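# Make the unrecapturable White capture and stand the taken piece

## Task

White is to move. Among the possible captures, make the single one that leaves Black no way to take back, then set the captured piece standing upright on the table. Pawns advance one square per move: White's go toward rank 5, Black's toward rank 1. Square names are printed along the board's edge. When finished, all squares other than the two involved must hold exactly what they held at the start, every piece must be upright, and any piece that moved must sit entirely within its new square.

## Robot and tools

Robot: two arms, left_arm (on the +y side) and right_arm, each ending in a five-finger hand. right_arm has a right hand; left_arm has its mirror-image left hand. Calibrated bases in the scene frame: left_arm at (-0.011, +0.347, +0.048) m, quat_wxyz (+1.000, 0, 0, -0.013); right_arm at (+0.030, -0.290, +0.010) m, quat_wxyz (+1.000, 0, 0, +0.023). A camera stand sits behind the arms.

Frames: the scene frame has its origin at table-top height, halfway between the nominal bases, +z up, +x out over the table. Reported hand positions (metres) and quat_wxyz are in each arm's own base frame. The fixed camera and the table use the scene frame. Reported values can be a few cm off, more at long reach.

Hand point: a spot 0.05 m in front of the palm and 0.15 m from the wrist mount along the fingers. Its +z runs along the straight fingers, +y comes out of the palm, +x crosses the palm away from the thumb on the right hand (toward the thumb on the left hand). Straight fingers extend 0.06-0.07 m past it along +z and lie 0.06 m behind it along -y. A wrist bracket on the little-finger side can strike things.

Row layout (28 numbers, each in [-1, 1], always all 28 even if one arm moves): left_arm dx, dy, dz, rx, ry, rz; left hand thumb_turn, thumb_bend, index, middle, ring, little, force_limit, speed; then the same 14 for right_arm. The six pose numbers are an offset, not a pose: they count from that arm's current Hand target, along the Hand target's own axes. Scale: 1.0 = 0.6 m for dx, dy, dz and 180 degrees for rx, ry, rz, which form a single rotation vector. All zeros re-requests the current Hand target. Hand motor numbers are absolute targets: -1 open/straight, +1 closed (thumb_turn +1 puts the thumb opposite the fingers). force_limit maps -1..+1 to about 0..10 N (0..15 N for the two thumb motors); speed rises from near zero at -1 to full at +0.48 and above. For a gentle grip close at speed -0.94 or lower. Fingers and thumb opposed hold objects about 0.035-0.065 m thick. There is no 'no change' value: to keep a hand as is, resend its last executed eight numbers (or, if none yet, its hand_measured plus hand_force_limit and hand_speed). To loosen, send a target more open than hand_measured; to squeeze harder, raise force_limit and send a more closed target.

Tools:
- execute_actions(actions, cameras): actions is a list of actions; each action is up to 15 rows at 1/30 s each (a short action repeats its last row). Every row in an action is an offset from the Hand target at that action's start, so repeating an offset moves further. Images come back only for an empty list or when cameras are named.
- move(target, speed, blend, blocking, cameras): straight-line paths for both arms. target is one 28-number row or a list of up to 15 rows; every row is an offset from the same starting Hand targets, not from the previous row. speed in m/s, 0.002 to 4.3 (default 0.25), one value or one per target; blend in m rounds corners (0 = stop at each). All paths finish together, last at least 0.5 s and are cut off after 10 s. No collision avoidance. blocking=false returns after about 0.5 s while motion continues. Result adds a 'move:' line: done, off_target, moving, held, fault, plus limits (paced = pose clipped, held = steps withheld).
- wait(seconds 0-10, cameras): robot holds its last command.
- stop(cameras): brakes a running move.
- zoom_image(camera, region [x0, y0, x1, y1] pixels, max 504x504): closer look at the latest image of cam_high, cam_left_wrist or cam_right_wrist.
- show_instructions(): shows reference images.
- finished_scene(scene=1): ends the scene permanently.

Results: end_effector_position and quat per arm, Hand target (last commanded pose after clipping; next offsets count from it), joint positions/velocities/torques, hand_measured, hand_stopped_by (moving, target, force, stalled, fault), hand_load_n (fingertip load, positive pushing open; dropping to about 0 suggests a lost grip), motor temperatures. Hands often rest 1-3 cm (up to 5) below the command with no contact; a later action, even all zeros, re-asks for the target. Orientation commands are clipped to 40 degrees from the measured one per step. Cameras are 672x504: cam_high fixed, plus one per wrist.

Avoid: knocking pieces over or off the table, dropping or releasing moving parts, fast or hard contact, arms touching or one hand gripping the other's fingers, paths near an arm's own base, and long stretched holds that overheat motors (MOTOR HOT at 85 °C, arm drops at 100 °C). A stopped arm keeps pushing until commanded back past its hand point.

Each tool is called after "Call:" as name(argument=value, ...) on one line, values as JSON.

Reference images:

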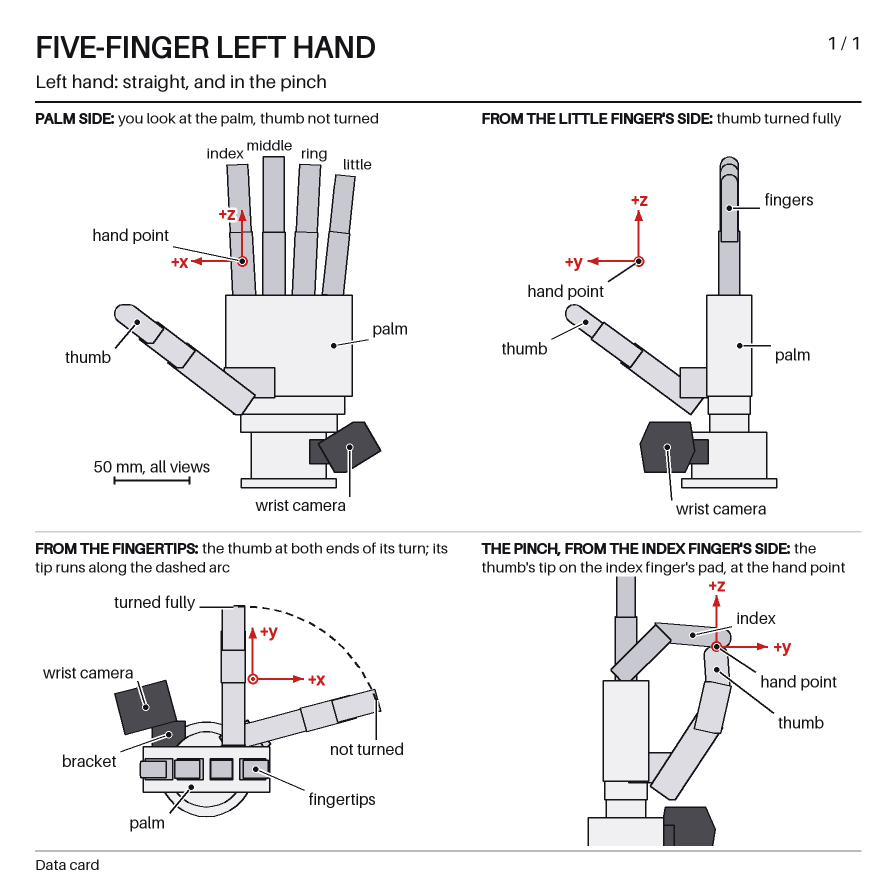

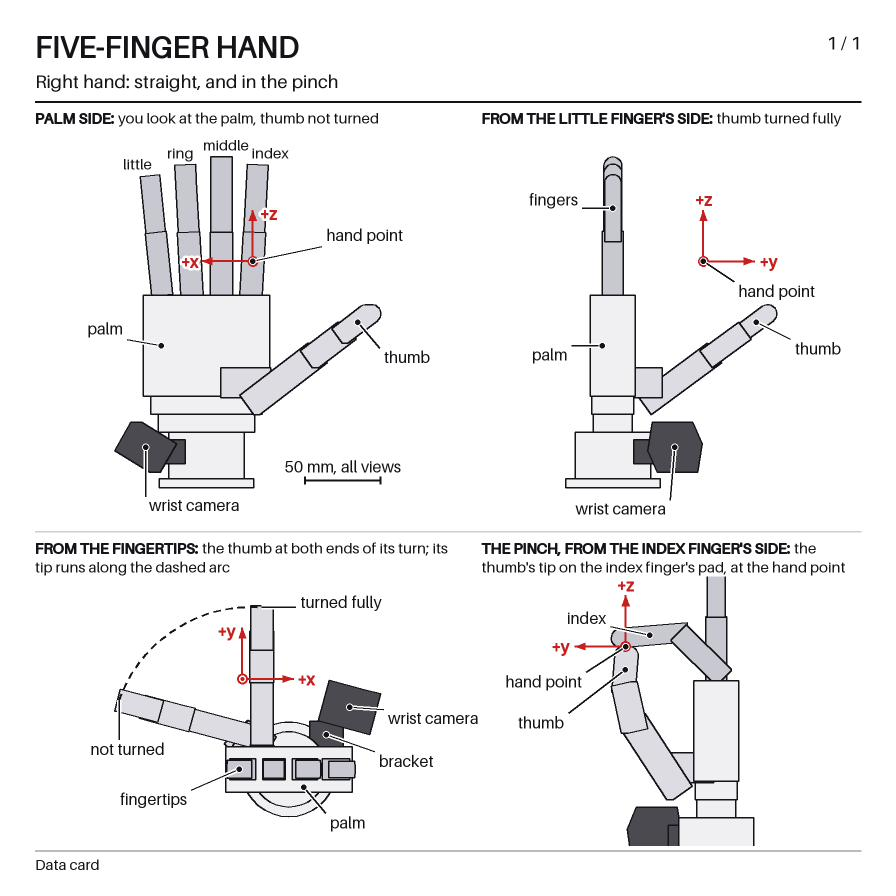

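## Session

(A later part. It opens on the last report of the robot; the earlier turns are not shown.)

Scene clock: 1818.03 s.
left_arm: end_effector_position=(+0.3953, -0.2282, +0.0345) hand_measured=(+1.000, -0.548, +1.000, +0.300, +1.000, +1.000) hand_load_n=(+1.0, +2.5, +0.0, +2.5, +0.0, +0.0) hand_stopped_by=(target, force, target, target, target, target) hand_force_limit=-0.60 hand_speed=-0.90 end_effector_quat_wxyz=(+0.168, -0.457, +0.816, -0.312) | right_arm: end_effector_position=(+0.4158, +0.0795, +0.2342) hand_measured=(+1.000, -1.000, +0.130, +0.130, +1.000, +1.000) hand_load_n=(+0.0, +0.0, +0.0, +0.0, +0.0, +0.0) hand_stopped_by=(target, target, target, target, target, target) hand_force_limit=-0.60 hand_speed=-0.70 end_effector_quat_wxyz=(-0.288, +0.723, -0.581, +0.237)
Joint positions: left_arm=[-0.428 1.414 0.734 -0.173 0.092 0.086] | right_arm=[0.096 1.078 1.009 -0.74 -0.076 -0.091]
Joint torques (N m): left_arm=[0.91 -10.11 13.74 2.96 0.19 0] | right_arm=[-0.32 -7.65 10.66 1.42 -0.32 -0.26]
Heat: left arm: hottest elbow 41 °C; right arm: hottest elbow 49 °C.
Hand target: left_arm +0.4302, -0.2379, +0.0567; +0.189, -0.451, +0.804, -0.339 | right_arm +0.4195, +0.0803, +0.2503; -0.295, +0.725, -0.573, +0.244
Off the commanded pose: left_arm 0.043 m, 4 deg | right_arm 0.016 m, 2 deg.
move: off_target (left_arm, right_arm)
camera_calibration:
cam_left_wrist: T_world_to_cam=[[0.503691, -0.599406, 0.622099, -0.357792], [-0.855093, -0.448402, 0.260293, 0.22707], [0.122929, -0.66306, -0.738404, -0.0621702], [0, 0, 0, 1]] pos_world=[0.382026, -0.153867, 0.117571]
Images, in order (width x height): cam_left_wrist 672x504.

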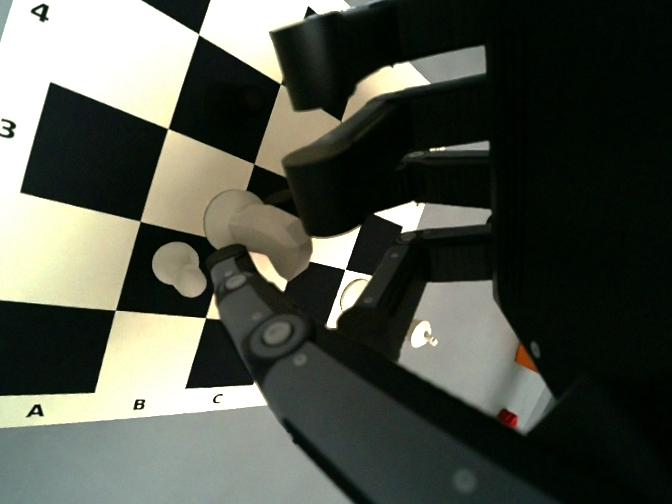

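Call:
move(target=[0.002,0.0552,0.0177,-0.010,0,0,1,-0.25,1,0.3,1,1,-0.6,-0.9,0,0,0,0,0,0,1,-1,0.13,0.13,1,1,-0.6,-0.7], speed=0.05, cameras=["cam_left_wrist"])

Call:
zoom_image(camera="cam_left_wrist", region=[130, 100, 330, 320])

Scene clock: 1851.50 s.
left_arm: end_effector_position=(+0.4045, -0.2324, +0.0252) hand_measured=(+1.000, -0.548, +1.000, +0.300, +1.000, +1.000) hand_load_n=(+1.0, +2.5, +0.0, +2.5, +0.0, +0.0) hand_stopped_by=(target, force, target, target, target, target) hand_force_limit=-0.60 hand_speed=-0.90 end_effector_quat_wxyz=(+0.173, -0.455, +0.813, -0.319) | right_arm: end_effector_position=(+0.4158, +0.0795, +0.2342) hand_measured=(+1.000, -1.000, +0.130, +0.130, +1.000, +1.000) hand_load_n=(+0.0, +0.0, +0.0, +0.0, +0.0, +0.0) hand_stopped_by=(target, target, target, target, target, target) hand_force_limit=-0.60 hand_speed=-0.70 end_effector_quat_wxyz=(-0.288, +0.723, -0.581, +0.237)
Joint positions: left_arm=[-0.428 1.452 0.734 -0.114 0.092 0.086] | right_arm=[0.096 1.078 1.009 -0.74 -0.076 -0.091]
Joint torques (N m): left_arm=[1.08 -10.05 8.9 3 0.08 0.02] | right_arm=[-0.32 -7.71 10.67 1.44 -0.31 -0.25]
Heat: left arm: hottest elbow 42 °C; right arm: hottest elbow 49 °C.
Hand target: left_arm +0.4162, -0.2308, +0.0256; +0.182, -0.454, +0.809, -0.326 | right_arm +0.4195, +0.0803, +0.2503; -0.295, +0.725, -0.573, +0.244
Off the commanded pose: left_arm 0.012 m, 1 deg | right_arm 0.016 m, 2 deg.
move: off_target (left_arm, right_arm)
camera_calibration:
cam_left_wrist: T_world_to_cam=[[0.492248, -0.594158, 0.636135, -0.353672], [-0.859712, -0.446314, 0.248392, 0.238046], [0.136331, -0.669164, -0.730502, -0.07992], [0, 0, 0, 1]] pos_world=[0.389641, -0.157374, 0.107473]
Images, in order (width x height): cam_left_wrist 672x504.

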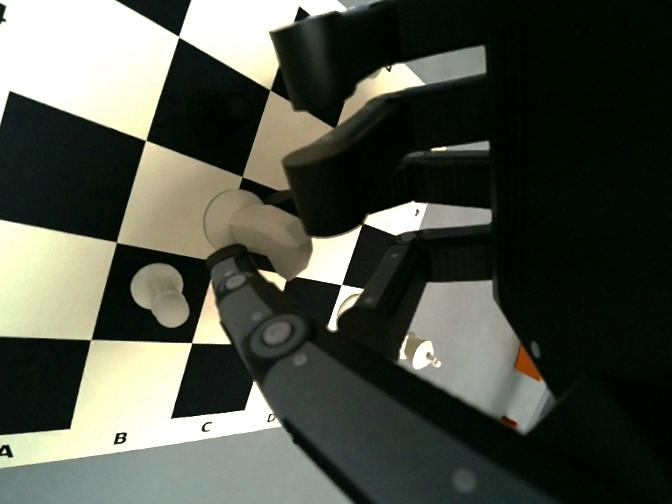

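Scaled by 2.291.

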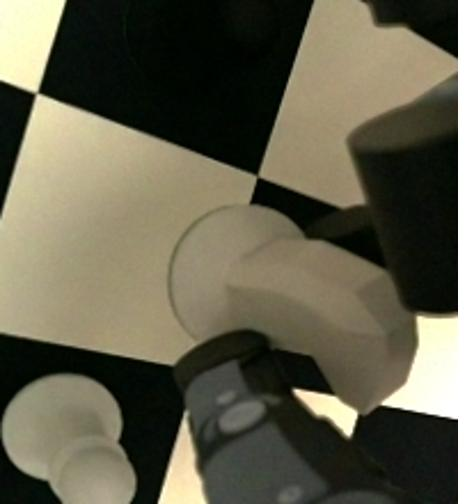

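Call:
move(target=[0.0023,0.0383,0.0142,0,0,0,1,-0.25,1,0.3,1,1,-0.6,-0.9,0,0,0,0,0,0,1,-1,0.13,0.13,1,1,-0.6,-0.7], speed=0.05, cameras=["cam_left_wrist"])

Call:
zoom_image(camera="cam_left_wrist", region=[100, 100, 330, 320])

Scene clock: 1887.77 s.
left_arm: end_effector_position=(+0.4016, -0.2311, +0.0087) hand_measured=(+1.000, -0.548, +1.000, +0.300, +1.000, +1.000) hand_load_n=(+0.5, +2.5, +0.0, +2.5, +0.0, +0.5) hand_stopped_by=(target, force, target, target, target, target) hand_force_limit=-0.60 hand_speed=-0.90 end_effector_quat_wxyz=(+0.177, -0.454, +0.811, -0.324) | right_arm: end_effector_position=(+0.4158, +0.0795, +0.2342) hand_measured=(+1.000, -1.000, +0.130, +0.130, +1.000, +1.000) hand_load_n=(+0.0, +0.0, +0.0, +0.5, +0.0, +0.0) hand_stopped_by=(target, target, target, target, target, target) hand_force_limit=-0.60 hand_speed=-0.70 end_effector_quat_wxyz=(-0.288, +0.723, -0.581, +0.237)
Joint positions: left_arm=[-0.428 1.478 0.698 -0.038 0.092 0.086] | right_arm=[0.096 1.078 1.009 -0.74 -0.076 -0.091]
Joint torques (N m): left_arm=[1.14 -10.46 7.1 2.96 0.09 0.03] | right_arm=[-0.21 -7.77 10.66 1.4 -0.33 -0.25]
Heat: left arm: hottest elbow 41 °C; right arm: hottest elbow 49 °C.
Hand target: left_arm +0.4064, -0.2265, +0.0036; +0.182, -0.454, +0.809, -0.326 | right_arm +0.4195, +0.0803, +0.2503; -0.295, +0.725, -0.573, +0.244
Off the commanded pose: left_arm 0.008 m, 1 deg | right_arm 0.016 m, 2 deg.
move: off_target (right_arm)
camera_calibration:
cam_left_wrist: T_world_to_cam=[[0.484375, -0.590679, 0.645352, -0.337068], [-0.862737, -0.444883, 0.240341, 0.241867], [0.145141, -0.673185, -0.725091, -0.0951919], [0, 0, 0, 1]] pos_world=[0.385751, -0.155578, 0.090374]
Images, in order (width x height): cam_left_wrist 672x504.

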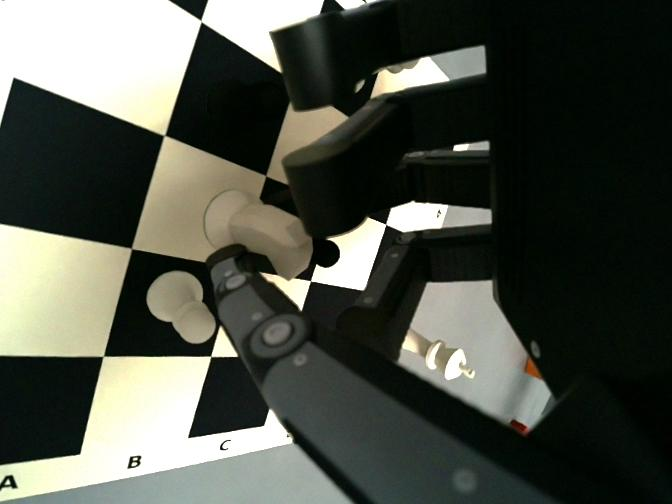

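Scaled by 2.191.

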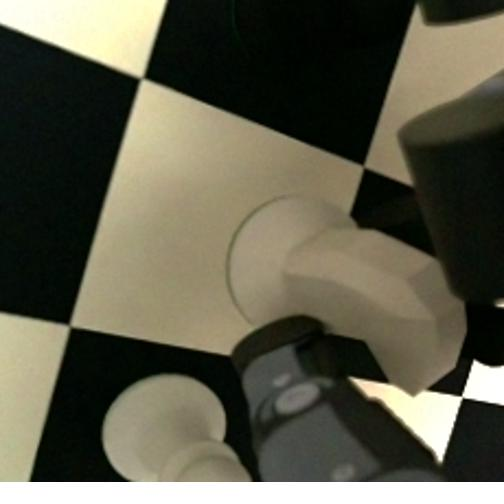

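Call:
move(target=[-0.0052,0.0128,0.0062,0,0,0,1,-0.25,1,0.3,1,1,-0.6,-0.9,0,0,0,0,0,0,1,-1,0.13,0.13,1,1,-0.6,-0.7], speed=0.05, cameras=["cam_left_wrist"])

Call:
zoom_image(camera="cam_left_wrist", region=[100, 100, 330, 320])

Scene clock: 1932.57 s.
left_arm: end_effector_position=(+0.4015, -0.2268, +0.0015) hand_measured=(+1.000, -0.548, +1.000, +0.300, +1.000, +1.000) hand_load_n=(+1.0, +2.5, +0.5, +2.5, +0.0, +0.0) hand_stopped_by=(target, force, target, target, target, target) hand_force_limit=-0.60 hand_speed=-0.90 end_effector_quat_wxyz=(+0.178, -0.455, +0.810, -0.325) | right_arm: end_effector_position=(+0.4158, +0.0795, +0.2342) hand_measured=(+1.000, -1.000, +0.130, +0.130, +1.000, +1.000) hand_load_n=(+0.0, +0.0, +0.0, +0.0, +0.0, +0.0) hand_stopped_by=(target, target, target, target, target, target) hand_force_limit=-0.60 hand_speed=-0.70 end_effector_quat_wxyz=(-0.288, +0.723, -0.581, +0.237)
Joint positions: left_arm=[-0.419 1.49 0.684 -0.011 0.095 0.092] | right_arm=[0.096 1.078 1.009 -0.74 -0.076 -0.091]
Joint torques (N m): left_arm=[0.91 -10.17 6.86 3.04 0.22 0.05] | right_arm=[-0.32 -7.65 10.66 1.42 -0.32 -0.26]
Heat: left arm: hottest elbow 38 °C; right arm: hottest elbow 50 °C.
Hand target: left_arm +0.4056, -0.2222, -0.0044; +0.182, -0.453, +0.809, -0.326 | right_arm +0.4195, +0.0803, +0.2503; -0.295, +0.725, -0.573, +0.244
Off the commanded pose: left_arm 0.008 m, 1 deg | right_arm 0.016 m, 2 deg.
move: off_target (right_arm)
camera_calibration:
cam_left_wrist: T_world_to_cam=[[0.48477, -0.589368, 0.646253, -0.329714], [-0.861899, -0.447565, 0.238362, 0.244585], [0.148758, -0.672555, -0.724942, -0.0989134], [0, 0, 0, 1]] pos_world=[0.385357, -0.15138, 0.0830724]
Images, in order (width x height): cam_left_wrist 672x504.

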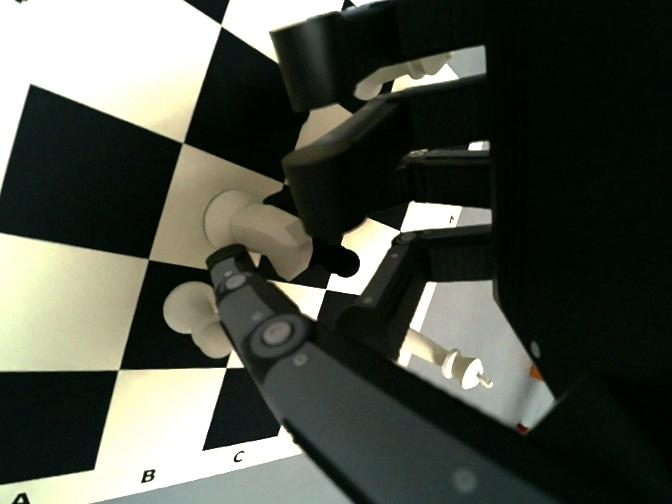

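Scaled by 2.191.

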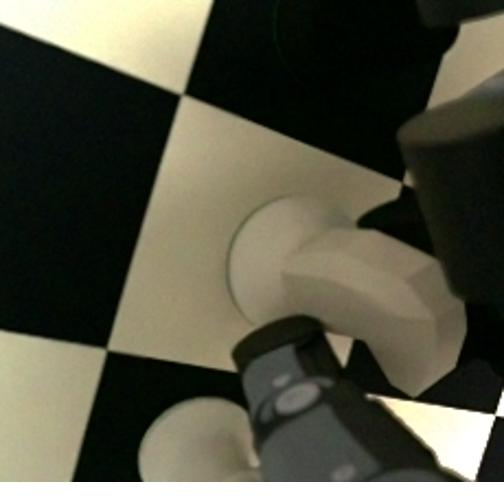

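Call:
move(target=[0,0.0058,0.006,0,0,0,1,-0.25,1,0.3,1,1,-0.6,-0.9,0,0,0,0,0,0,1,-1,0.13,0.13,1,1,-0.6,-0.7], speed=0.04)

Call:
move(target=[0,0.0023,0.0024,0,0,0,1,-0.25,1,0.3,1,1,-0.6,-0.9,0,0,0,0,0,0,1,-1,0.13,0.13,1,1,-0.6,-0.7], speed=0.04, cameras=["cam_left_wrist"])

Call:
zoom_image(camera="cam_left_wrist", region=[100, 100, 330, 320])

Scene clock: 1952.27 s.
left_arm: end_effector_position=(+0.4037, -0.2277, -0.0016) hand_measured=(+1.000, -0.548, +1.000, +0.300, +1.000, +1.000) hand_load_n=(+1.0, +2.5, +0.0, +2.5, +0.0, +0.0) hand_stopped_by=(target, force, target, target, target, target) hand_force_limit=-0.60 hand_speed=-0.90 end_effector_quat_wxyz=(+0.179, -0.454, +0.809, -0.326) | right_arm: end_effector_position=(+0.4158, +0.0795, +0.2342) hand_measured=(+1.000, -1.000, +0.130, +0.130, +1.000, +1.000) hand_load_n=(+0.0, +0.0, +0.0, +0.0, +0.0, +0.0) hand_stopped_by=(target, target, target, target, target, target) hand_force_limit=-0.60 hand_speed=-0.70 end_effector_quat_wxyz=(-0.288, +0.723, -0.581, +0.237)
Joint positions: left_arm=[-0.419 1.503 0.684 0.006 0.095 0.092] | right_arm=[0.096 1.078 1.009 -0.74 -0.076 -0.091]
Joint torques (N m): left_arm=[1.08 -10.34 6.38 3.04 0.2 0.04] | right_arm=[-0.15 -7.59 10.62 1.42 -0.32 -0.25]
Heat: left arm: hottest elbow 38 °C; right arm: hottest elbow 50 °C.
Hand target: left_arm +0.4055, -0.2222, -0.0094; +0.182, -0.454, +0.809, -0.326 | right_arm +0.4195, +0.0803, +0.2503; -0.295, +0.725, -0.573, +0.244
Off the commanded pose: left_arm 0.010 m, 0 deg | right_arm 0.016 m, 2 deg.
move: off_target (right_arm)

Scene clock: 1953.33 s.
left_arm: end_effector_position=(+0.4016, -0.2268, -0.0057) hand_measured=(+1.000, -0.548, +1.000, +0.300, +1.000, +1.000) hand_load_n=(+1.0, +2.5, +0.0, +2.5, +0.0, +0.0) hand_stopped_by=(target, force, target, target, target, target) hand_force_limit=-0.60 hand_speed=-0.90 end_effector_quat_wxyz=(+0.178, -0.455, +0.810, -0.324) | right_arm: end_effector_position=(+0.4158, +0.0795, +0.2342) hand_measured=(+1.000, -1.000, +0.130, +0.130, +1.000, +1.000) hand_load_n=(+0.0, +0.0, +0.0, +0.0, +0.0, +0.0) hand_stopped_by=(target, target, target, target, target, target) hand_force_limit=-0.60 hand_speed=-0.70 end_effector_quat_wxyz=(-0.288, +0.723, -0.581, +0.237)
Joint positions: left_arm=[-0.419 1.509 0.678 0.013 0.095 0.092] | right_arm=[0.096 1.078 1.009 -0.74 -0.076 -0.091]
Joint torques (N m): left_arm=[0.85 -10.34 6.71 3.02 0.21 0.03] | right_arm=[-0.32 -7.77 10.65 1.4 -0.32 -0.26]
Heat: left arm: hottest elbow 38 °C; right arm: hottest elbow 50 °C.
Hand target: left_arm +0.4055, -0.2222, -0.0114; +0.182, -0.454, +0.809, -0.326 | right_arm +0.4195, +0.0803, +0.2503; -0.295, +0.725, -0.573, +0.244
Off the commanded pose: left_arm 0.008 m, 1 deg | right_arm 0.016 m, 2 deg.
move: off_target (right_arm)
camera_calibration:
cam_left_wrist: T_world_to_cam=[[0.485035, -0.589477, 0.645956, -0.325205], [-0.861802, -0.447599, 0.238646, 0.246323], [0.148453, -0.672437, -0.725113, -0.103999], [0, 0, 0, 1]] pos_world=[0.385457, -0.15138, 0.0758724]
Images, in order (width x height): cam_left_wrist 672x504.

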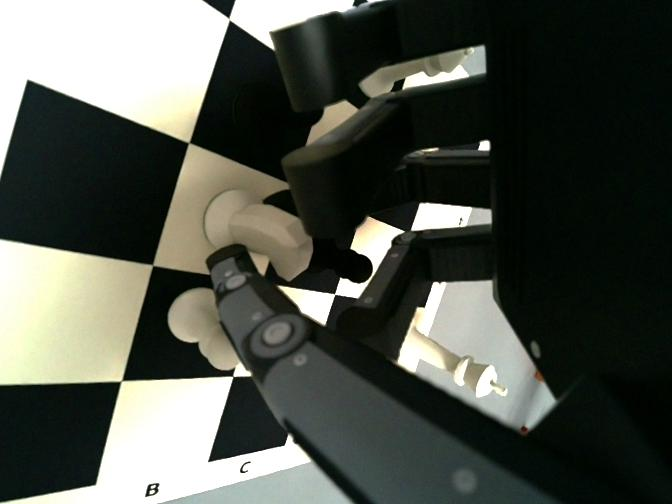

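Scaled by 2.191.

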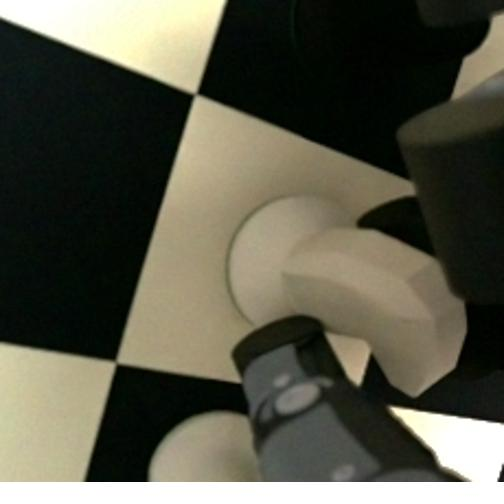

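Call:
move(target=[0,0.0034,0.0036,0,0,0,1,-0.25,1,0.3,1,1,-0.6,-0.9,0,0,0,0,0,0,1,-1,0.13,0.13,1,1,-0.6,-0.7], speed=0.04, cameras=["cam_left_wrist"])

Call:
zoom_image(camera="cam_left_wrist", region=[100, 100, 330, 320])

Scene clock: 1969.20 s.
left_arm: end_effector_position=(+0.4030, -0.2274, -0.0071) hand_measured=(+1.000, -0.548, +1.000, +0.300, +1.000, +1.000) hand_load_n=(+1.0, +2.5, +0.0, +2.5, +0.0, +0.0) hand_stopped_by=(target, force, target, target, target, target) hand_force_limit=-0.60 hand_speed=-0.90 end_effector_quat_wxyz=(+0.179, -0.454, +0.810, -0.326) | right_arm: end_effector_position=(+0.4158, +0.0795, +0.2342) hand_measured=(+1.000, -1.000, +0.130, +0.130, +1.000, +1.000) hand_load_n=(+0.0, +0.0, -0.5, +0.0, +0.0, +0.0) hand_stopped_by=(target, target, target, target, target, target) hand_force_limit=-0.60 hand_speed=-0.70 end_effector_quat_wxyz=(-0.288, +0.723, -0.581, +0.237)
Joint positions: left_arm=[-0.419 1.515 0.678 0.023 0.095 0.092] | right_arm=[0.096 1.078 1.009 -0.74 -0.076 -0.091]
Joint torques (N m): left_arm=[1.14 -10.29 6.43 3 0.21 0.04] | right_arm=[-0.38 -7.59 10.71 1.4 -0.31 -0.24]
Heat: left arm: hottest elbow 38 °C; right arm: hottest elbow 50 °C.
Hand target: left_arm +0.4055, -0.2222, -0.0144; +0.182, -0.454, +0.809, -0.326 | right_arm +0.4195, +0.0803, +0.2503; -0.295, +0.725, -0.573, +0.244
Off the commanded pose: left_arm 0.009 m, 0 deg | right_arm 0.016 m, 2 deg.
move: off_target (right_arm)
camera_calibration:
cam_left_wrist: T_world_to_cam=[[0.482782, -0.58851, 0.64852, -0.324239], [-0.862632, -0.447228, 0.236331, 0.247957], [0.150953, -0.673531, -0.723581, -0.106834], [0, 0, 0, 1]] pos_world=[0.386559, -0.151881, 0.0743728]
Images, in order (width x height): cam_left_wrist 672x504.

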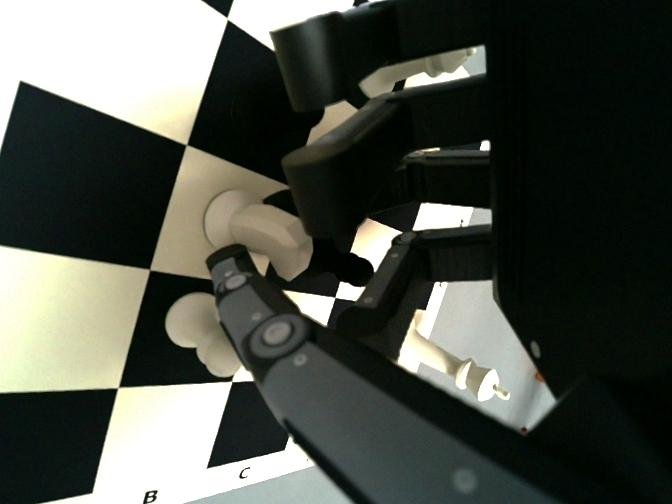

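Scaled by 2.191.

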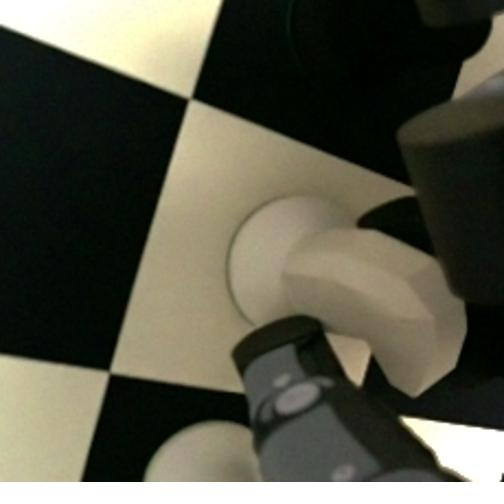

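Call:
move(target=[0,0.0034,0.0036,0,0,0,1,-0.25,1,0.3,1,1,-0.6,-0.9,0,0,0,0,0,0,1,-1,0.13,0.13,1,1,-0.6,-0.7], speed=0.04, cameras=["cam_left_wrist"])

Call:
zoom_image(camera="cam_left_wrist", region=[100, 100, 330, 320])

Scene clock: 1983.47 s.
left_arm: end_effector_position=(+0.4044, -0.2281, -0.0083) hand_measured=(+1.000, -0.548, +1.000, +0.300, +1.000, +1.000) hand_load_n=(+1.0, +2.5, +0.0, +2.0, +0.0, +0.0) hand_stopped_by=(target, force, target, target, target, target) hand_force_limit=-0.60 hand_speed=-0.90 end_effector_quat_wxyz=(+0.180, -0.454, +0.809, -0.328) | right_arm: end_effector_position=(+0.4158, +0.0795, +0.2342) hand_measured=(+1.000, -1.000, +0.130, +0.130, +1.000, +1.000) hand_load_n=(+0.0, +0.0, +0.0, +0.0, +0.0, +0.0) hand_stopped_by=(target, target, target, target, target, target) hand_force_limit=-0.60 hand_speed=-0.70 end_effector_quat_wxyz=(-0.288, +0.723, -0.581, +0.237)
Joint positions: left_arm=[-0.419 1.521 0.678 0.034 0.096 0.092] | right_arm=[0.096 1.078 1.009 -0.74 -0.076 -0.091]
Joint torques (N m): left_arm=[1.03 -10.23 6.13 2.99 0.19 0.04] | right_arm=[-0.21 -7.77 10.63 1.42 -0.32 -0.25]
Heat: left arm: hottest elbow 38 °C; right arm: hottest elbow 50 °C.
Hand target: left_arm +0.4056, -0.2223, -0.0174; +0.182, -0.454, +0.809, -0.326 | right_arm +0.4195, +0.0803, +0.2503; -0.295, +0.725, -0.573, +0.244
Off the commanded pose: left_arm 0.011 m, 0 deg | right_arm 0.016 m, 2 deg.
move: off_target (left_arm, right_arm)
camera_calibration:
cam_left_wrist: T_world_to_cam=[[0.479997, -0.58728, 0.651694, -0.323183], [-0.86371, -0.446471, 0.233813, 0.249686], [0.153649, -0.675104, -0.721544, -0.109852], [0, 0, 0, 1]] pos_world=[0.387662, -0.152482, 0.0729737]
Images, in order (width x height): cam_left_wrist 672x504.

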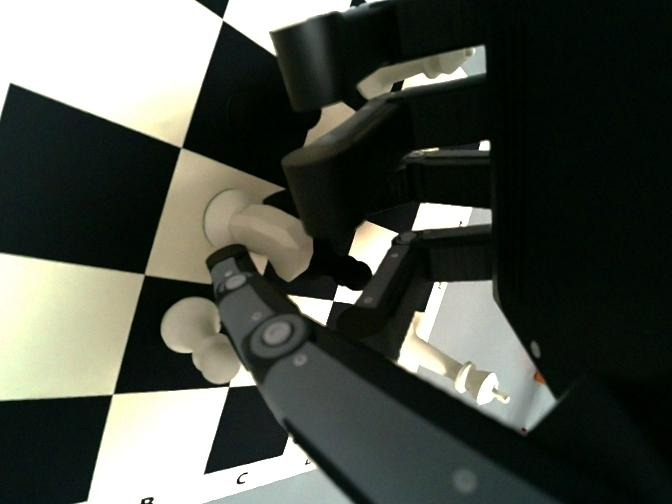

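Scaled by 2.191.

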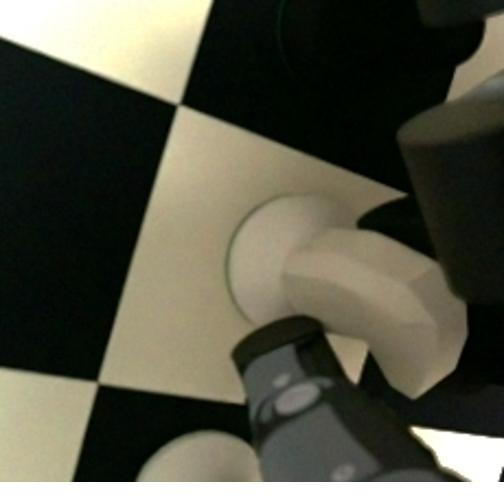

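Call:
move(target=[0,0.0083,-0.001,0,0,0,1,-0.25,1,0.3,1,1,-0.6,-0.9,0,0,0,0,0,0,1,-1,0.13,0.13,1,1,-0.6,-0.7], speed=0.04, cameras=["cam_left_wrist"])

Call:
zoom_image(camera="cam_left_wrist", region=[100, 100, 330, 320])

Scene clock: 2002.73 s.
left_arm: end_effector_position=(+0.4041, -0.2276, -0.0093) hand_measured=(+1.000, -0.548, +1.000, +0.300, +1.000, +1.000) hand_load_n=(+0.5, +3.5, +0.0, +0.5, +0.0, +0.0) hand_stopped_by=(target, force, target, target, target, target) hand_force_limit=-0.60 hand_speed=-0.90 end_effector_quat_wxyz=(+0.182, -0.453, +0.807, -0.331) | right_arm: end_effector_position=(+0.4158, +0.0795, +0.2342) hand_measured=(+1.000, -1.000, +0.130, +0.130, +1.000, +1.000) hand_load_n=(+0.0, +0.0, +0.0, +0.0, +0.0, +0.0) hand_stopped_by=(target, target, target, target, target, target) hand_force_limit=-0.60 hand_speed=-0.70 end_effector_quat_wxyz=(-0.288, +0.723, -0.581, +0.237)
Joint positions: left_arm=[-0.417 1.521 0.669 0.052 0.097 0.092] | right_arm=[0.096 1.078 1.009 -0.74 -0.076 -0.091]
Joint torques (N m): left_arm=[1.03 -10.29 5.78 2.7 0.16 0.04] | right_arm=[-0.09 -7.65 10.67 1.44 -0.32 -0.25]
Heat: left arm: hottest elbow 38 °C; right arm: hottest elbow 50 °C.
Hand target: left_arm +0.4021, -0.2202, -0.0204; +0.182, -0.454, +0.809, -0.326 | right_arm +0.4195, +0.0803, +0.2503; -0.295, +0.725, -0.573, +0.244
Off the commanded pose: left_arm 0.014 m, 1 deg | right_arm 0.016 m, 2 deg.
move: off_target (left_arm, right_arm)
camera_calibration:
cam_left_wrist: T_world_to_cam=[[0.475078, -0.583943, 0.658264, -0.319248], [-0.865394, -0.44553, 0.229339, 0.250801], [0.159356, -0.678611, -0.717002, -0.113325], [0, 0, 0, 1]] pos_world=[0.386769, -0.151587, 0.0713769]
Images, in order (width x height): cam_left_wrist 672x504.

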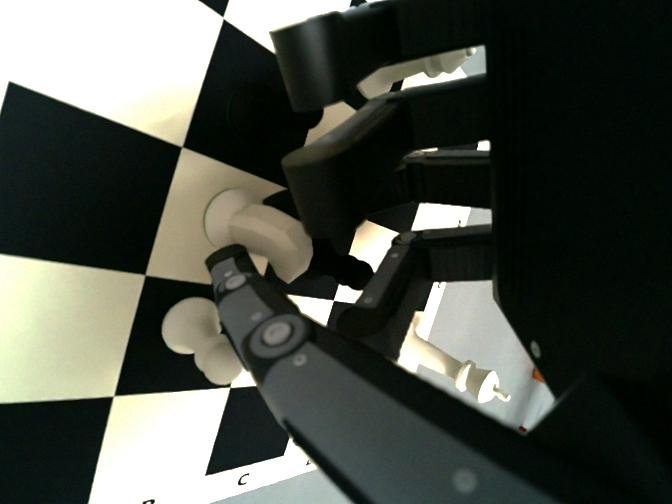

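Scaled by 2.191.

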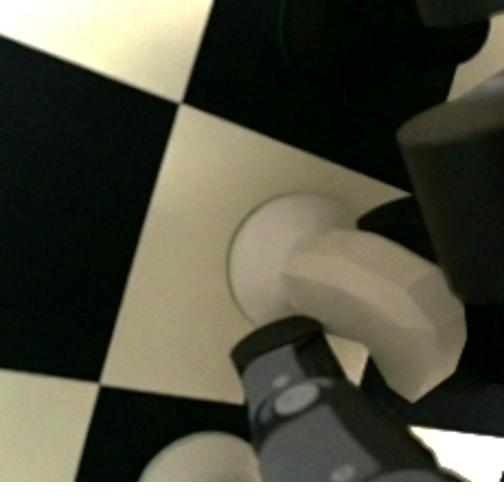

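Call:
move(target=[0,-0.0046,-0.0048,0,0,0,1,-0.25,1,0.3,1,1,-0.6,-0.9,0,0,0,0,0,0,1,-1,0.13,0.13,1,1,-0.6,-0.7], speed=0.03)

Call:
move(target=[0,0,0,0,0,0,1,-0.8,1,0.3,1,1,-0.6,-0.85,0,0,0,0,0,0,1,-1,0.13,0.13,1,1,-0.6,-0.7], speed=0.03, cameras=["cam_left_wrist"])

Call:
zoom_image(camera="cam_left_wrist", region=[100, 100, 330, 320])

Scene clock: 2019.77 s.
left_arm: end_effector_position=(+0.4041, -0.2276, -0.0093) hand_measured=(+1.000, -0.548, +1.000, +0.300, +1.000, +1.000) hand_load_n=(+0.5, +3.5, +0.0, +0.5, +0.5, +0.0) hand_stopped_by=(target, force, target, target, target, target) hand_force_limit=-0.60 hand_speed=-0.90 end_effector_quat_wxyz=(+0.182, -0.453, +0.807, -0.331) | right_arm: end_effector_position=(+0.4158, +0.0795, +0.2342) hand_measured=(+1.000, -1.000, +0.130, +0.130, +1.000, +1.000) hand_load_n=(+0.0, +0.0, +0.0, +0.0, +0.0, +0.0) hand_stopped_by=(target, target, target, target, target, target) hand_force_limit=-0.60 hand_speed=-0.70 end_effector_quat_wxyz=(-0.288, +0.723, -0.581, +0.237)
Joint positions: left_arm=[-0.417 1.521 0.669 0.052 0.097 0.092] | right_arm=[0.096 1.078 1.009 -0.74 -0.076 -0.091]
Joint torques (N m): left_arm=[0.91 -11.05 6.09 2.18 0.17 0.05] | right_arm=[-0.44 -7.65 10.66 1.44 -0.32 -0.24]
Heat: left arm: hottest elbow 37 °C; right arm: hottest elbow 50 °C.
Hand target: left_arm +0.4021, -0.2202, -0.0164; +0.182, -0.454, +0.809, -0.326 | right_arm +0.4195, +0.0803, +0.2503; -0.295, +0.725, -0.573, +0.244
Off the commanded pose: left_arm 0.010 m, 1 deg | right_arm 0.016 m, 2 deg.
move: off_target (right_arm)

Scene clock: 2021.50 s.
left_arm: end_effector_position=(+0.4020, -0.2266, -0.0111) hand_measured=(+1.000, -0.800, +1.000, +0.300, +1.000, +1.000) hand_load_n=(+0.0, +0.0, +0.5, +0.0, +0.0, +0.0) hand_stopped_by=(target, target, target, target, target, target) hand_force_limit=-0.60 hand_speed=-0.85 end_effector_quat_wxyz=(+0.181, -0.453, +0.808, -0.329) | right_arm: end_effector_position=(+0.4158, +0.0795, +0.2342) hand_measured=(+1.000, -1.000, +0.130, +0.130, +1.000, +1.000) hand_load_n=(+0.0, +0.0, +0.0, +0.0, +0.0, +0.0) hand_stopped_by=(target, target, target, target, target, target) hand_force_limit=-0.60 hand_speed=-0.70 end_effector_quat_wxyz=(-0.288, +0.723, -0.581, +0.237)
Joint positions: left_arm=[-0.417 1.521 0.664 0.052 0.097 0.093] | right_arm=[0.096 1.078 1.009 -0.74 -0.076 -0.091]
Joint torques (N m): left_arm=[0.97 -10.99 6.49 2.22 0.17 0.05] | right_arm=[-0.15 -7.65 10.66 1.43 -0.32 -0.25]
Heat: left arm: hottest elbow 37 °C; right arm: hottest elbow 50 °C.
Hand target: left_arm +0.4021, -0.2202, -0.0164; +0.182, -0.453, +0.809, -0.326 | right_arm +0.4195, +0.0803, +0.2503; -0.295, +0.725, -0.573, +0.244
Off the commanded pose: left_arm 0.008 m, 0 deg | right_arm 0.016 m, 2 deg.
move: off_target (right_arm)
camera_calibration:
cam_left_wrist: T_world_to_cam=[[0.477056, -0.586005, 0.654992, -0.317719], [-0.86489, -0.445437, 0.231412, 0.249662], [0.156149, -0.676893, -0.719329, -0.111846], [0, 0, 0, 1]] pos_world=[0.384965, -0.150684, 0.0698751]
Images, in order (width x height): cam_left_wrist 672x504.

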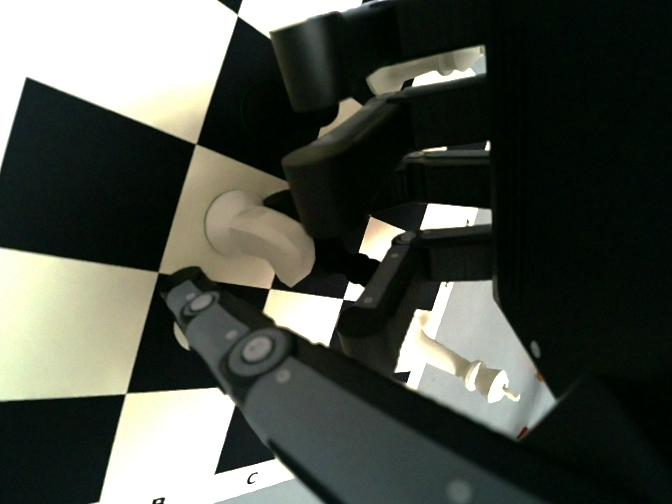

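Scaled by 2.191.

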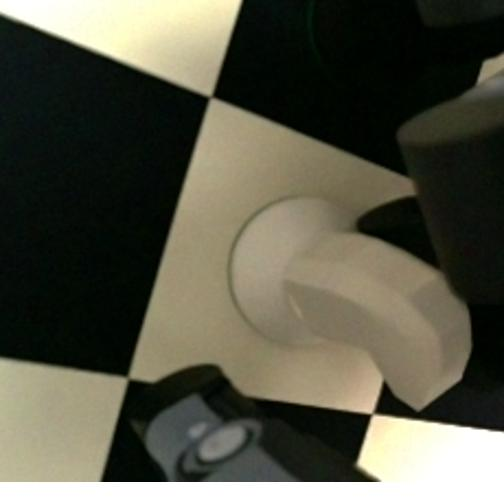

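Call:
move(target=[0,0,0,0,0,0,1,-1,1,0.13,1,1,-0.6,-0.7,0,0,0,0,0,0,1,-1,0.13,0.13,1,1,-0.6,-0.7], speed=0.03)

Call:
move(target=[0,-0.028,-0.0193,0.0255,0,0,1,-1,1,0.13,1,1,-0.6,-0.7,0,0,0,0,0,0,1,-1,0.13,0.13,1,1,-0.6,-0.7], speed=0.03, cameras=["cam_left_wrist"])

Call:
zoom_image(camera="cam_left_wrist", region=[100, 100, 330, 320])

Scene clock: 2054.43 s.
left_arm: end_effector_position=(+0.4032, -0.2261, -0.0084) hand_measured=(+1.000, -1.000, +1.000, +0.132, +1.000, +1.000) hand_load_n=(+0.0, +0.0, +0.0, -5.0, +0.0, +0.0) hand_stopped_by=(target, target, target, target, target, target) hand_force_limit=-0.60 hand_speed=-0.70 end_effector_quat_wxyz=(+0.183, -0.453, +0.807, -0.332) | right_arm: end_effector_position=(+0.4158, +0.0795, +0.2342) hand_measured=(+1.000, -1.000, +0.130, +0.130, +1.000, +1.000) hand_load_n=(+0.0, +0.0, +0.0, +0.0, +0.0, +0.0) hand_stopped_by=(target, target, target, target, target, target) hand_force_limit=-0.60 hand_speed=-0.70 end_effector_quat_wxyz=(-0.288, +0.723, -0.581, +0.237)
Joint positions: left_arm=[-0.414 1.515 0.664 0.052 0.1 0.093] | right_arm=[0.096 1.078 1.009 -0.74 -0.076 -0.091]
Joint torques (N m): left_arm=[1.03 -10.58 6.53 2.25 0.09 0.03] | right_arm=[-0.21 -7.77 10.67 1.43 -0.32 -0.25]
Heat: left arm: hottest elbow 36 °C; right arm: hottest elbow 50 °C.
Hand target: left_arm +0.4021, -0.2202, -0.0164; +0.182, -0.453, +0.809, -0.326 | right_arm +0.4195, +0.0803, +0.2503; -0.295, +0.725, -0.573, +0.244
Off the commanded pose: left_arm 0.010 m, 1 deg | right_arm 0.016 m, 2 deg.
move: off_target (right_arm)

Scene clock: 2056.30 s.
left_arm: end_effector_position=(+0.3982, -0.2255, -0.0067) hand_measured=(+1.000, -1.000, +1.000, +0.130, +1.000, +1.000) hand_load_n=(+0.0, +0.0, +0.0, +0.0, +0.0, +0.0) hand_stopped_by=(target, target, target, target, target, target) hand_force_limit=-0.60 hand_speed=-0.70 end_effector_quat_wxyz=(+0.187, -0.449, +0.803, -0.344) | right_arm: end_effector_position=(+0.4158, +0.0795, +0.2342) hand_measured=(+1.000, -1.000, +0.130, +0.130, +1.000, +1.000) hand_load_n=(+0.5, +0.0, +0.0, +0.0, +0.0, +0.0) hand_stopped_by=(target, target, target, target, target, target) hand_force_limit=-0.60 hand_speed=-0.70 end_effector_quat_wxyz=(-0.288, +0.723, -0.581, +0.237)
Joint positions: left_arm=[-0.414 1.496 0.633 0.091 0.107 0.093] | right_arm=[0.096 1.078 1.009 -0.74 -0.076 -0.091]
Joint torques (N m): left_arm=[0.97 -13.1 6.39 3.07 0.22 -0.02] | right_arm=[-0.32 -7.71 10.67 1.44 -0.32 -0.26]
Heat: left arm: hottest elbow 36 °C; right arm: hottest elbow 50 °C.
Hand target: left_arm +0.4056, -0.2223, +0.0036; +0.200, -0.446, +0.796, -0.358 | right_arm +0.4195, +0.0803, +0.2503; -0.295, +0.725, -0.573, +0.244
Off the commanded pose: left_arm 0.013 m, 2 deg | right_arm 0.016 m, 2 deg.
move: off_target (left_arm, right_arm)
camera_calibration:
cam_left_wrist: T_world_to_cam=[[0.457118, -0.57489, 0.678634, -0.307563], [-0.872564, -0.437661, 0.216992, 0.250575], [0.172265, -0.691343, -0.701691, -0.116946], [0, 0, 0, 1]] pos_world=[0.37938, -0.147998, 0.0722901]
Images, in order (width x height): cam_left_wrist 672x504.

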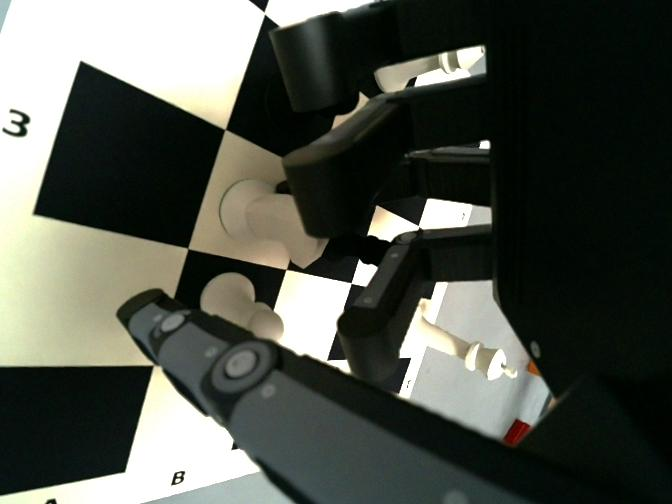

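Scaled by 2.191.

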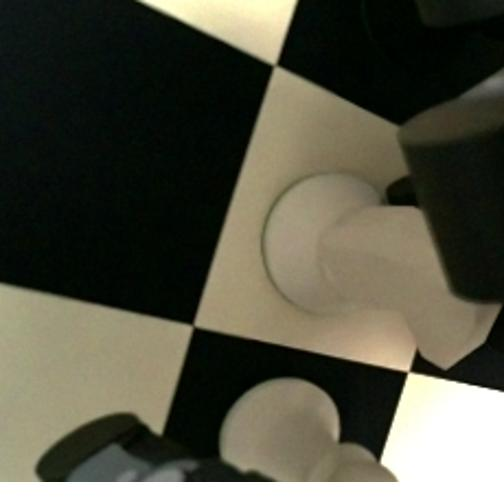

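Call:
move(target=[0.0003,-0.0427,-0.0023,0.0318,0,0,1,-1,1,0.13,1,1,-0.6,-0.7,0,0,0,0,0,0,1,-1,0.13,0.13,1,1,-0.6,-0.7], speed=0.03, cameras=["cam_left_wrist"])

Call:
zoom_image(camera="cam_left_wrist", region=[100, 100, 330, 320])

Scene clock: 2153.80 s.
left_arm: end_effector_position=(+0.4122, -0.2336, +0.0122) hand_measured=(+1.000, -1.000, +1.000, +0.130, +1.000, +1.000) hand_load_n=(+0.0, +0.0, +0.0, +0.0, +0.0, +0.0) hand_stopped_by=(target, target, target, target, target, target) hand_force_limit=-0.60 hand_speed=-0.70 end_effector_quat_wxyz=(+0.211, -0.434, +0.788, -0.382) | right_arm: end_effector_position=(+0.4158, +0.0795, +0.2342) hand_measured=(+1.000, -1.000, +0.130, +0.130, +1.000, +1.000) hand_load_n=(+0.0, +0.0, +0.0, +0.0, +0.0, +0.0) hand_stopped_by=(target, target, target, target, target, target) hand_force_limit=-0.60 hand_speed=-0.70 end_effector_quat_wxyz=(-0.288, +0.723, -0.581, +0.237)
Joint positions: left_arm=[-0.414 1.475 0.621 0.181 0.117 0.093] | right_arm=[0.096 1.078 1.009 -0.74 -0.076 -0.091]
Joint torques (N m): left_arm=[1.14 -12.92 6.57 3.28 0.21 -0.14] | right_arm=[-0.26 -7.71 10.69 1.42 -0.31 -0.25]
Heat: left arm: hottest elbow 36 °C; right arm: hottest elbow 50 °C.
Hand target: left_arm +0.4192, -0.2308, +0.0237; +0.222, -0.435, +0.777, -0.397 | right_arm +0.4195, +0.0803, +0.2503; -0.295, +0.725, -0.573, +0.244
Off the commanded pose: left_arm 0.014 m, 3 deg | right_arm 0.016 m, 2 deg.
move: off_target (left_arm, right_arm)
camera_calibration:
cam_left_wrist: T_world_to_cam=[[0.39038, -0.545491, 0.741648, -0.297818], [-0.892223, -0.422807, 0.158659, 0.267472], [0.227027, -0.723653, -0.651755, -0.14242], [0, 0, 0, 1]] pos_world=[0.38724, -0.152431, 0.0856159]
Images, in order (width x height): cam_left_wrist 672x504.

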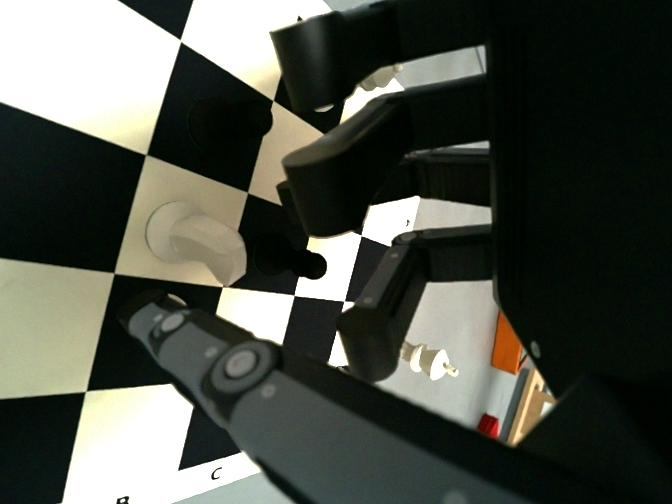

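Scaled by 2.191.

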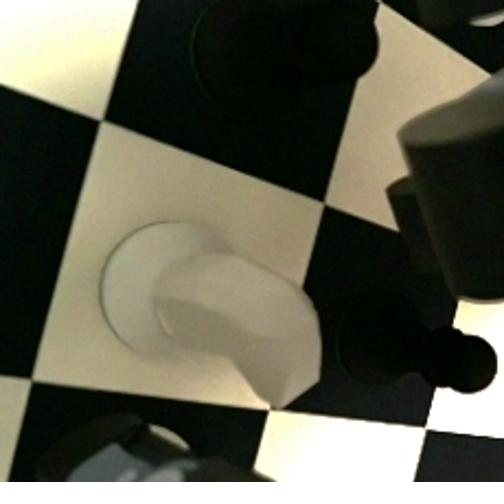

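Call:
move(target=[[0,-0.0907,-0.045,0,0,0,1,-1,1,0.13,1,1,-0.6,-0.7,0,0,0,0,0,0,1,-1,0.13,0.13,1,1,-0.6,-0.7],[-0.0833,-0.0173,-0.317,0,0,0,1,-1,1,0.13,1,1,-0.6,-0.7,0,0,0,0,0,0,1,-1,0.13,0.13,1,1,-0.6,-0.7]], speed=[0.06, 0.15], blend=[0.01, 0], cameras=["cam_high","cam_left_wrist"])

Call:
zoom_image(camera="cam_high", region=[230, 230, 400, 370])

Call:
zoom_image(camera="cam_left_wrist", region=[0, 0, 350, 300])

Scene clock: 2191.40 s.
left_arm: end_effector_position=(+0.3256, -0.1134, +0.1452) hand_measured=(+1.000, -1.000, +1.000, +0.130, +1.000, +1.000) hand_load_n=(+0.5, +0.0, +0.0, +0.0, +0.0, +0.0) hand_stopped_by=(target, target, target, target, target, target) hand_force_limit=-0.60 hand_speed=-0.70 end_effector_quat_wxyz=(+0.224, -0.437, +0.773, -0.401) | right_arm: end_effector_position=(+0.4158, +0.0795, +0.2342) hand_measured=(+1.000, -1.000, +0.130, +0.130, +1.000, +1.000) hand_load_n=(+0.0, +0.0, +0.0, +0.0, +0.5, +0.0) hand_stopped_by=(target, target, target, target, target, target) hand_force_limit=-0.60 hand_speed=-0.70 end_effector_quat_wxyz=(-0.288, +0.723, -0.581, +0.237)
Joint positions: left_arm=[-0.093 0.811 0.547 -0.404 0.365 0.27] | right_arm=[0.096 1.078 1.009 -0.74 -0.076 -0.091]
Joint torques (N m): left_arm=[0.85 -5.89 9.83 1.22 0.36 0.05] | right_arm=[-0.32 -7.65 10.7 1.37 -0.32 -0.25]
Heat: left arm: hottest elbow 37 °C; right arm: hottest elbow 51 °C.
Hand target: left_arm +0.3190, -0.1108, +0.1434; +0.222, -0.435, +0.777, -0.397 | right_arm +0.4195, +0.0803, +0.2503; -0.295, +0.725, -0.573, +0.244
Off the commanded pose: left_arm 0.007 m, 1 deg | right_arm 0.016 m, 2 deg.
move: off_target (right_arm)
camera_calibration:
cam_left_wrist: T_world_to_cam=[[0.368324, -0.515744, 0.773528, -0.291181], [-0.890298, -0.435314, 0.133683, 0.221435], [0.267781, -0.737909, -0.619503, 0.0313311], [0, 0, 0, 1]] pos_world=[0.296002, -0.0306618, 0.215044]
Images, in order (width x height): cam_high 672x504, cam_left_wrist 672x504.

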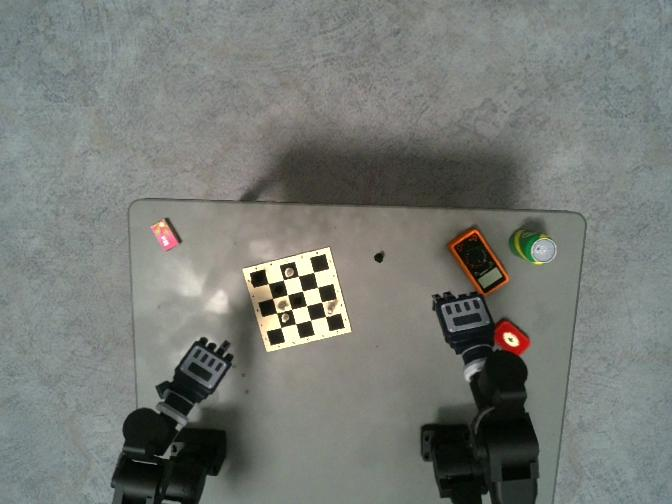

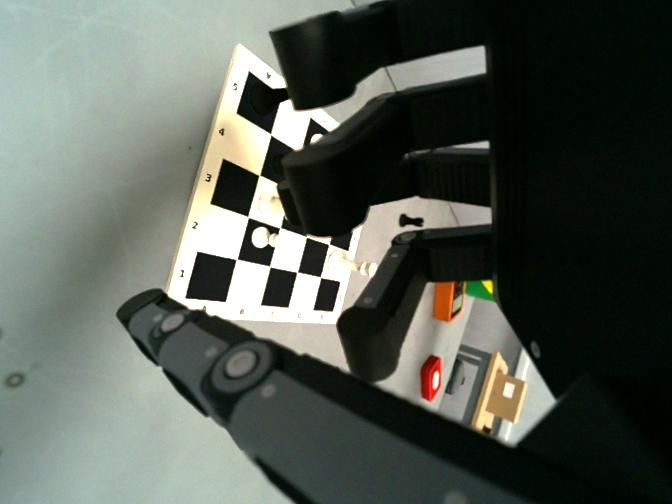

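Scaled by 2.965.

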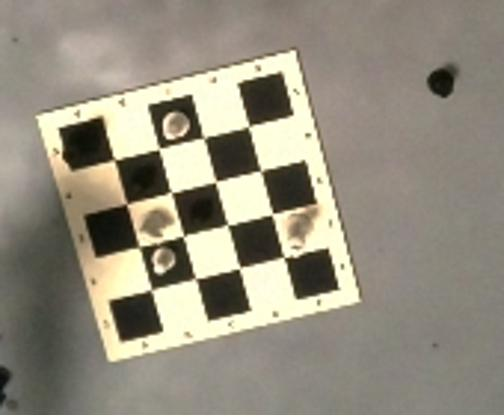

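Scaled by 1.440.

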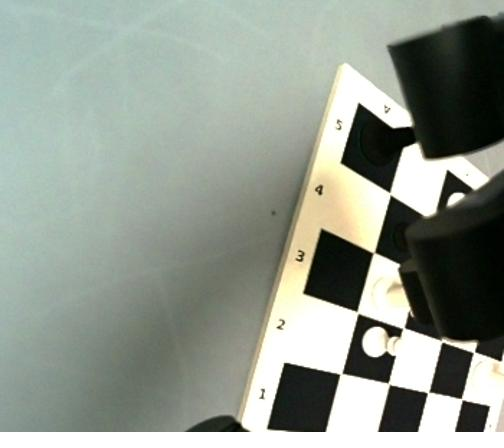

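Call:
zoom_image(camera="cam_high", region=[260, 280, 320, 330])

Call:
zoom_image(camera="cam_left_wrist", region=[180, 60, 380, 310])

Scaled by 8.400.

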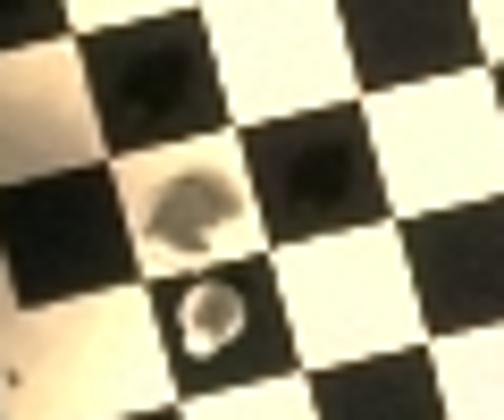

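Scaled by 2.016.

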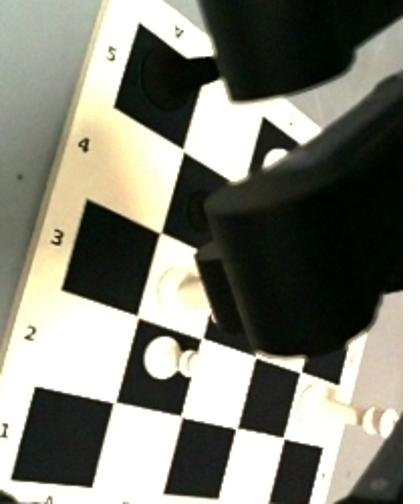

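Call:
finished_scene()

The scene is finished: the task was done.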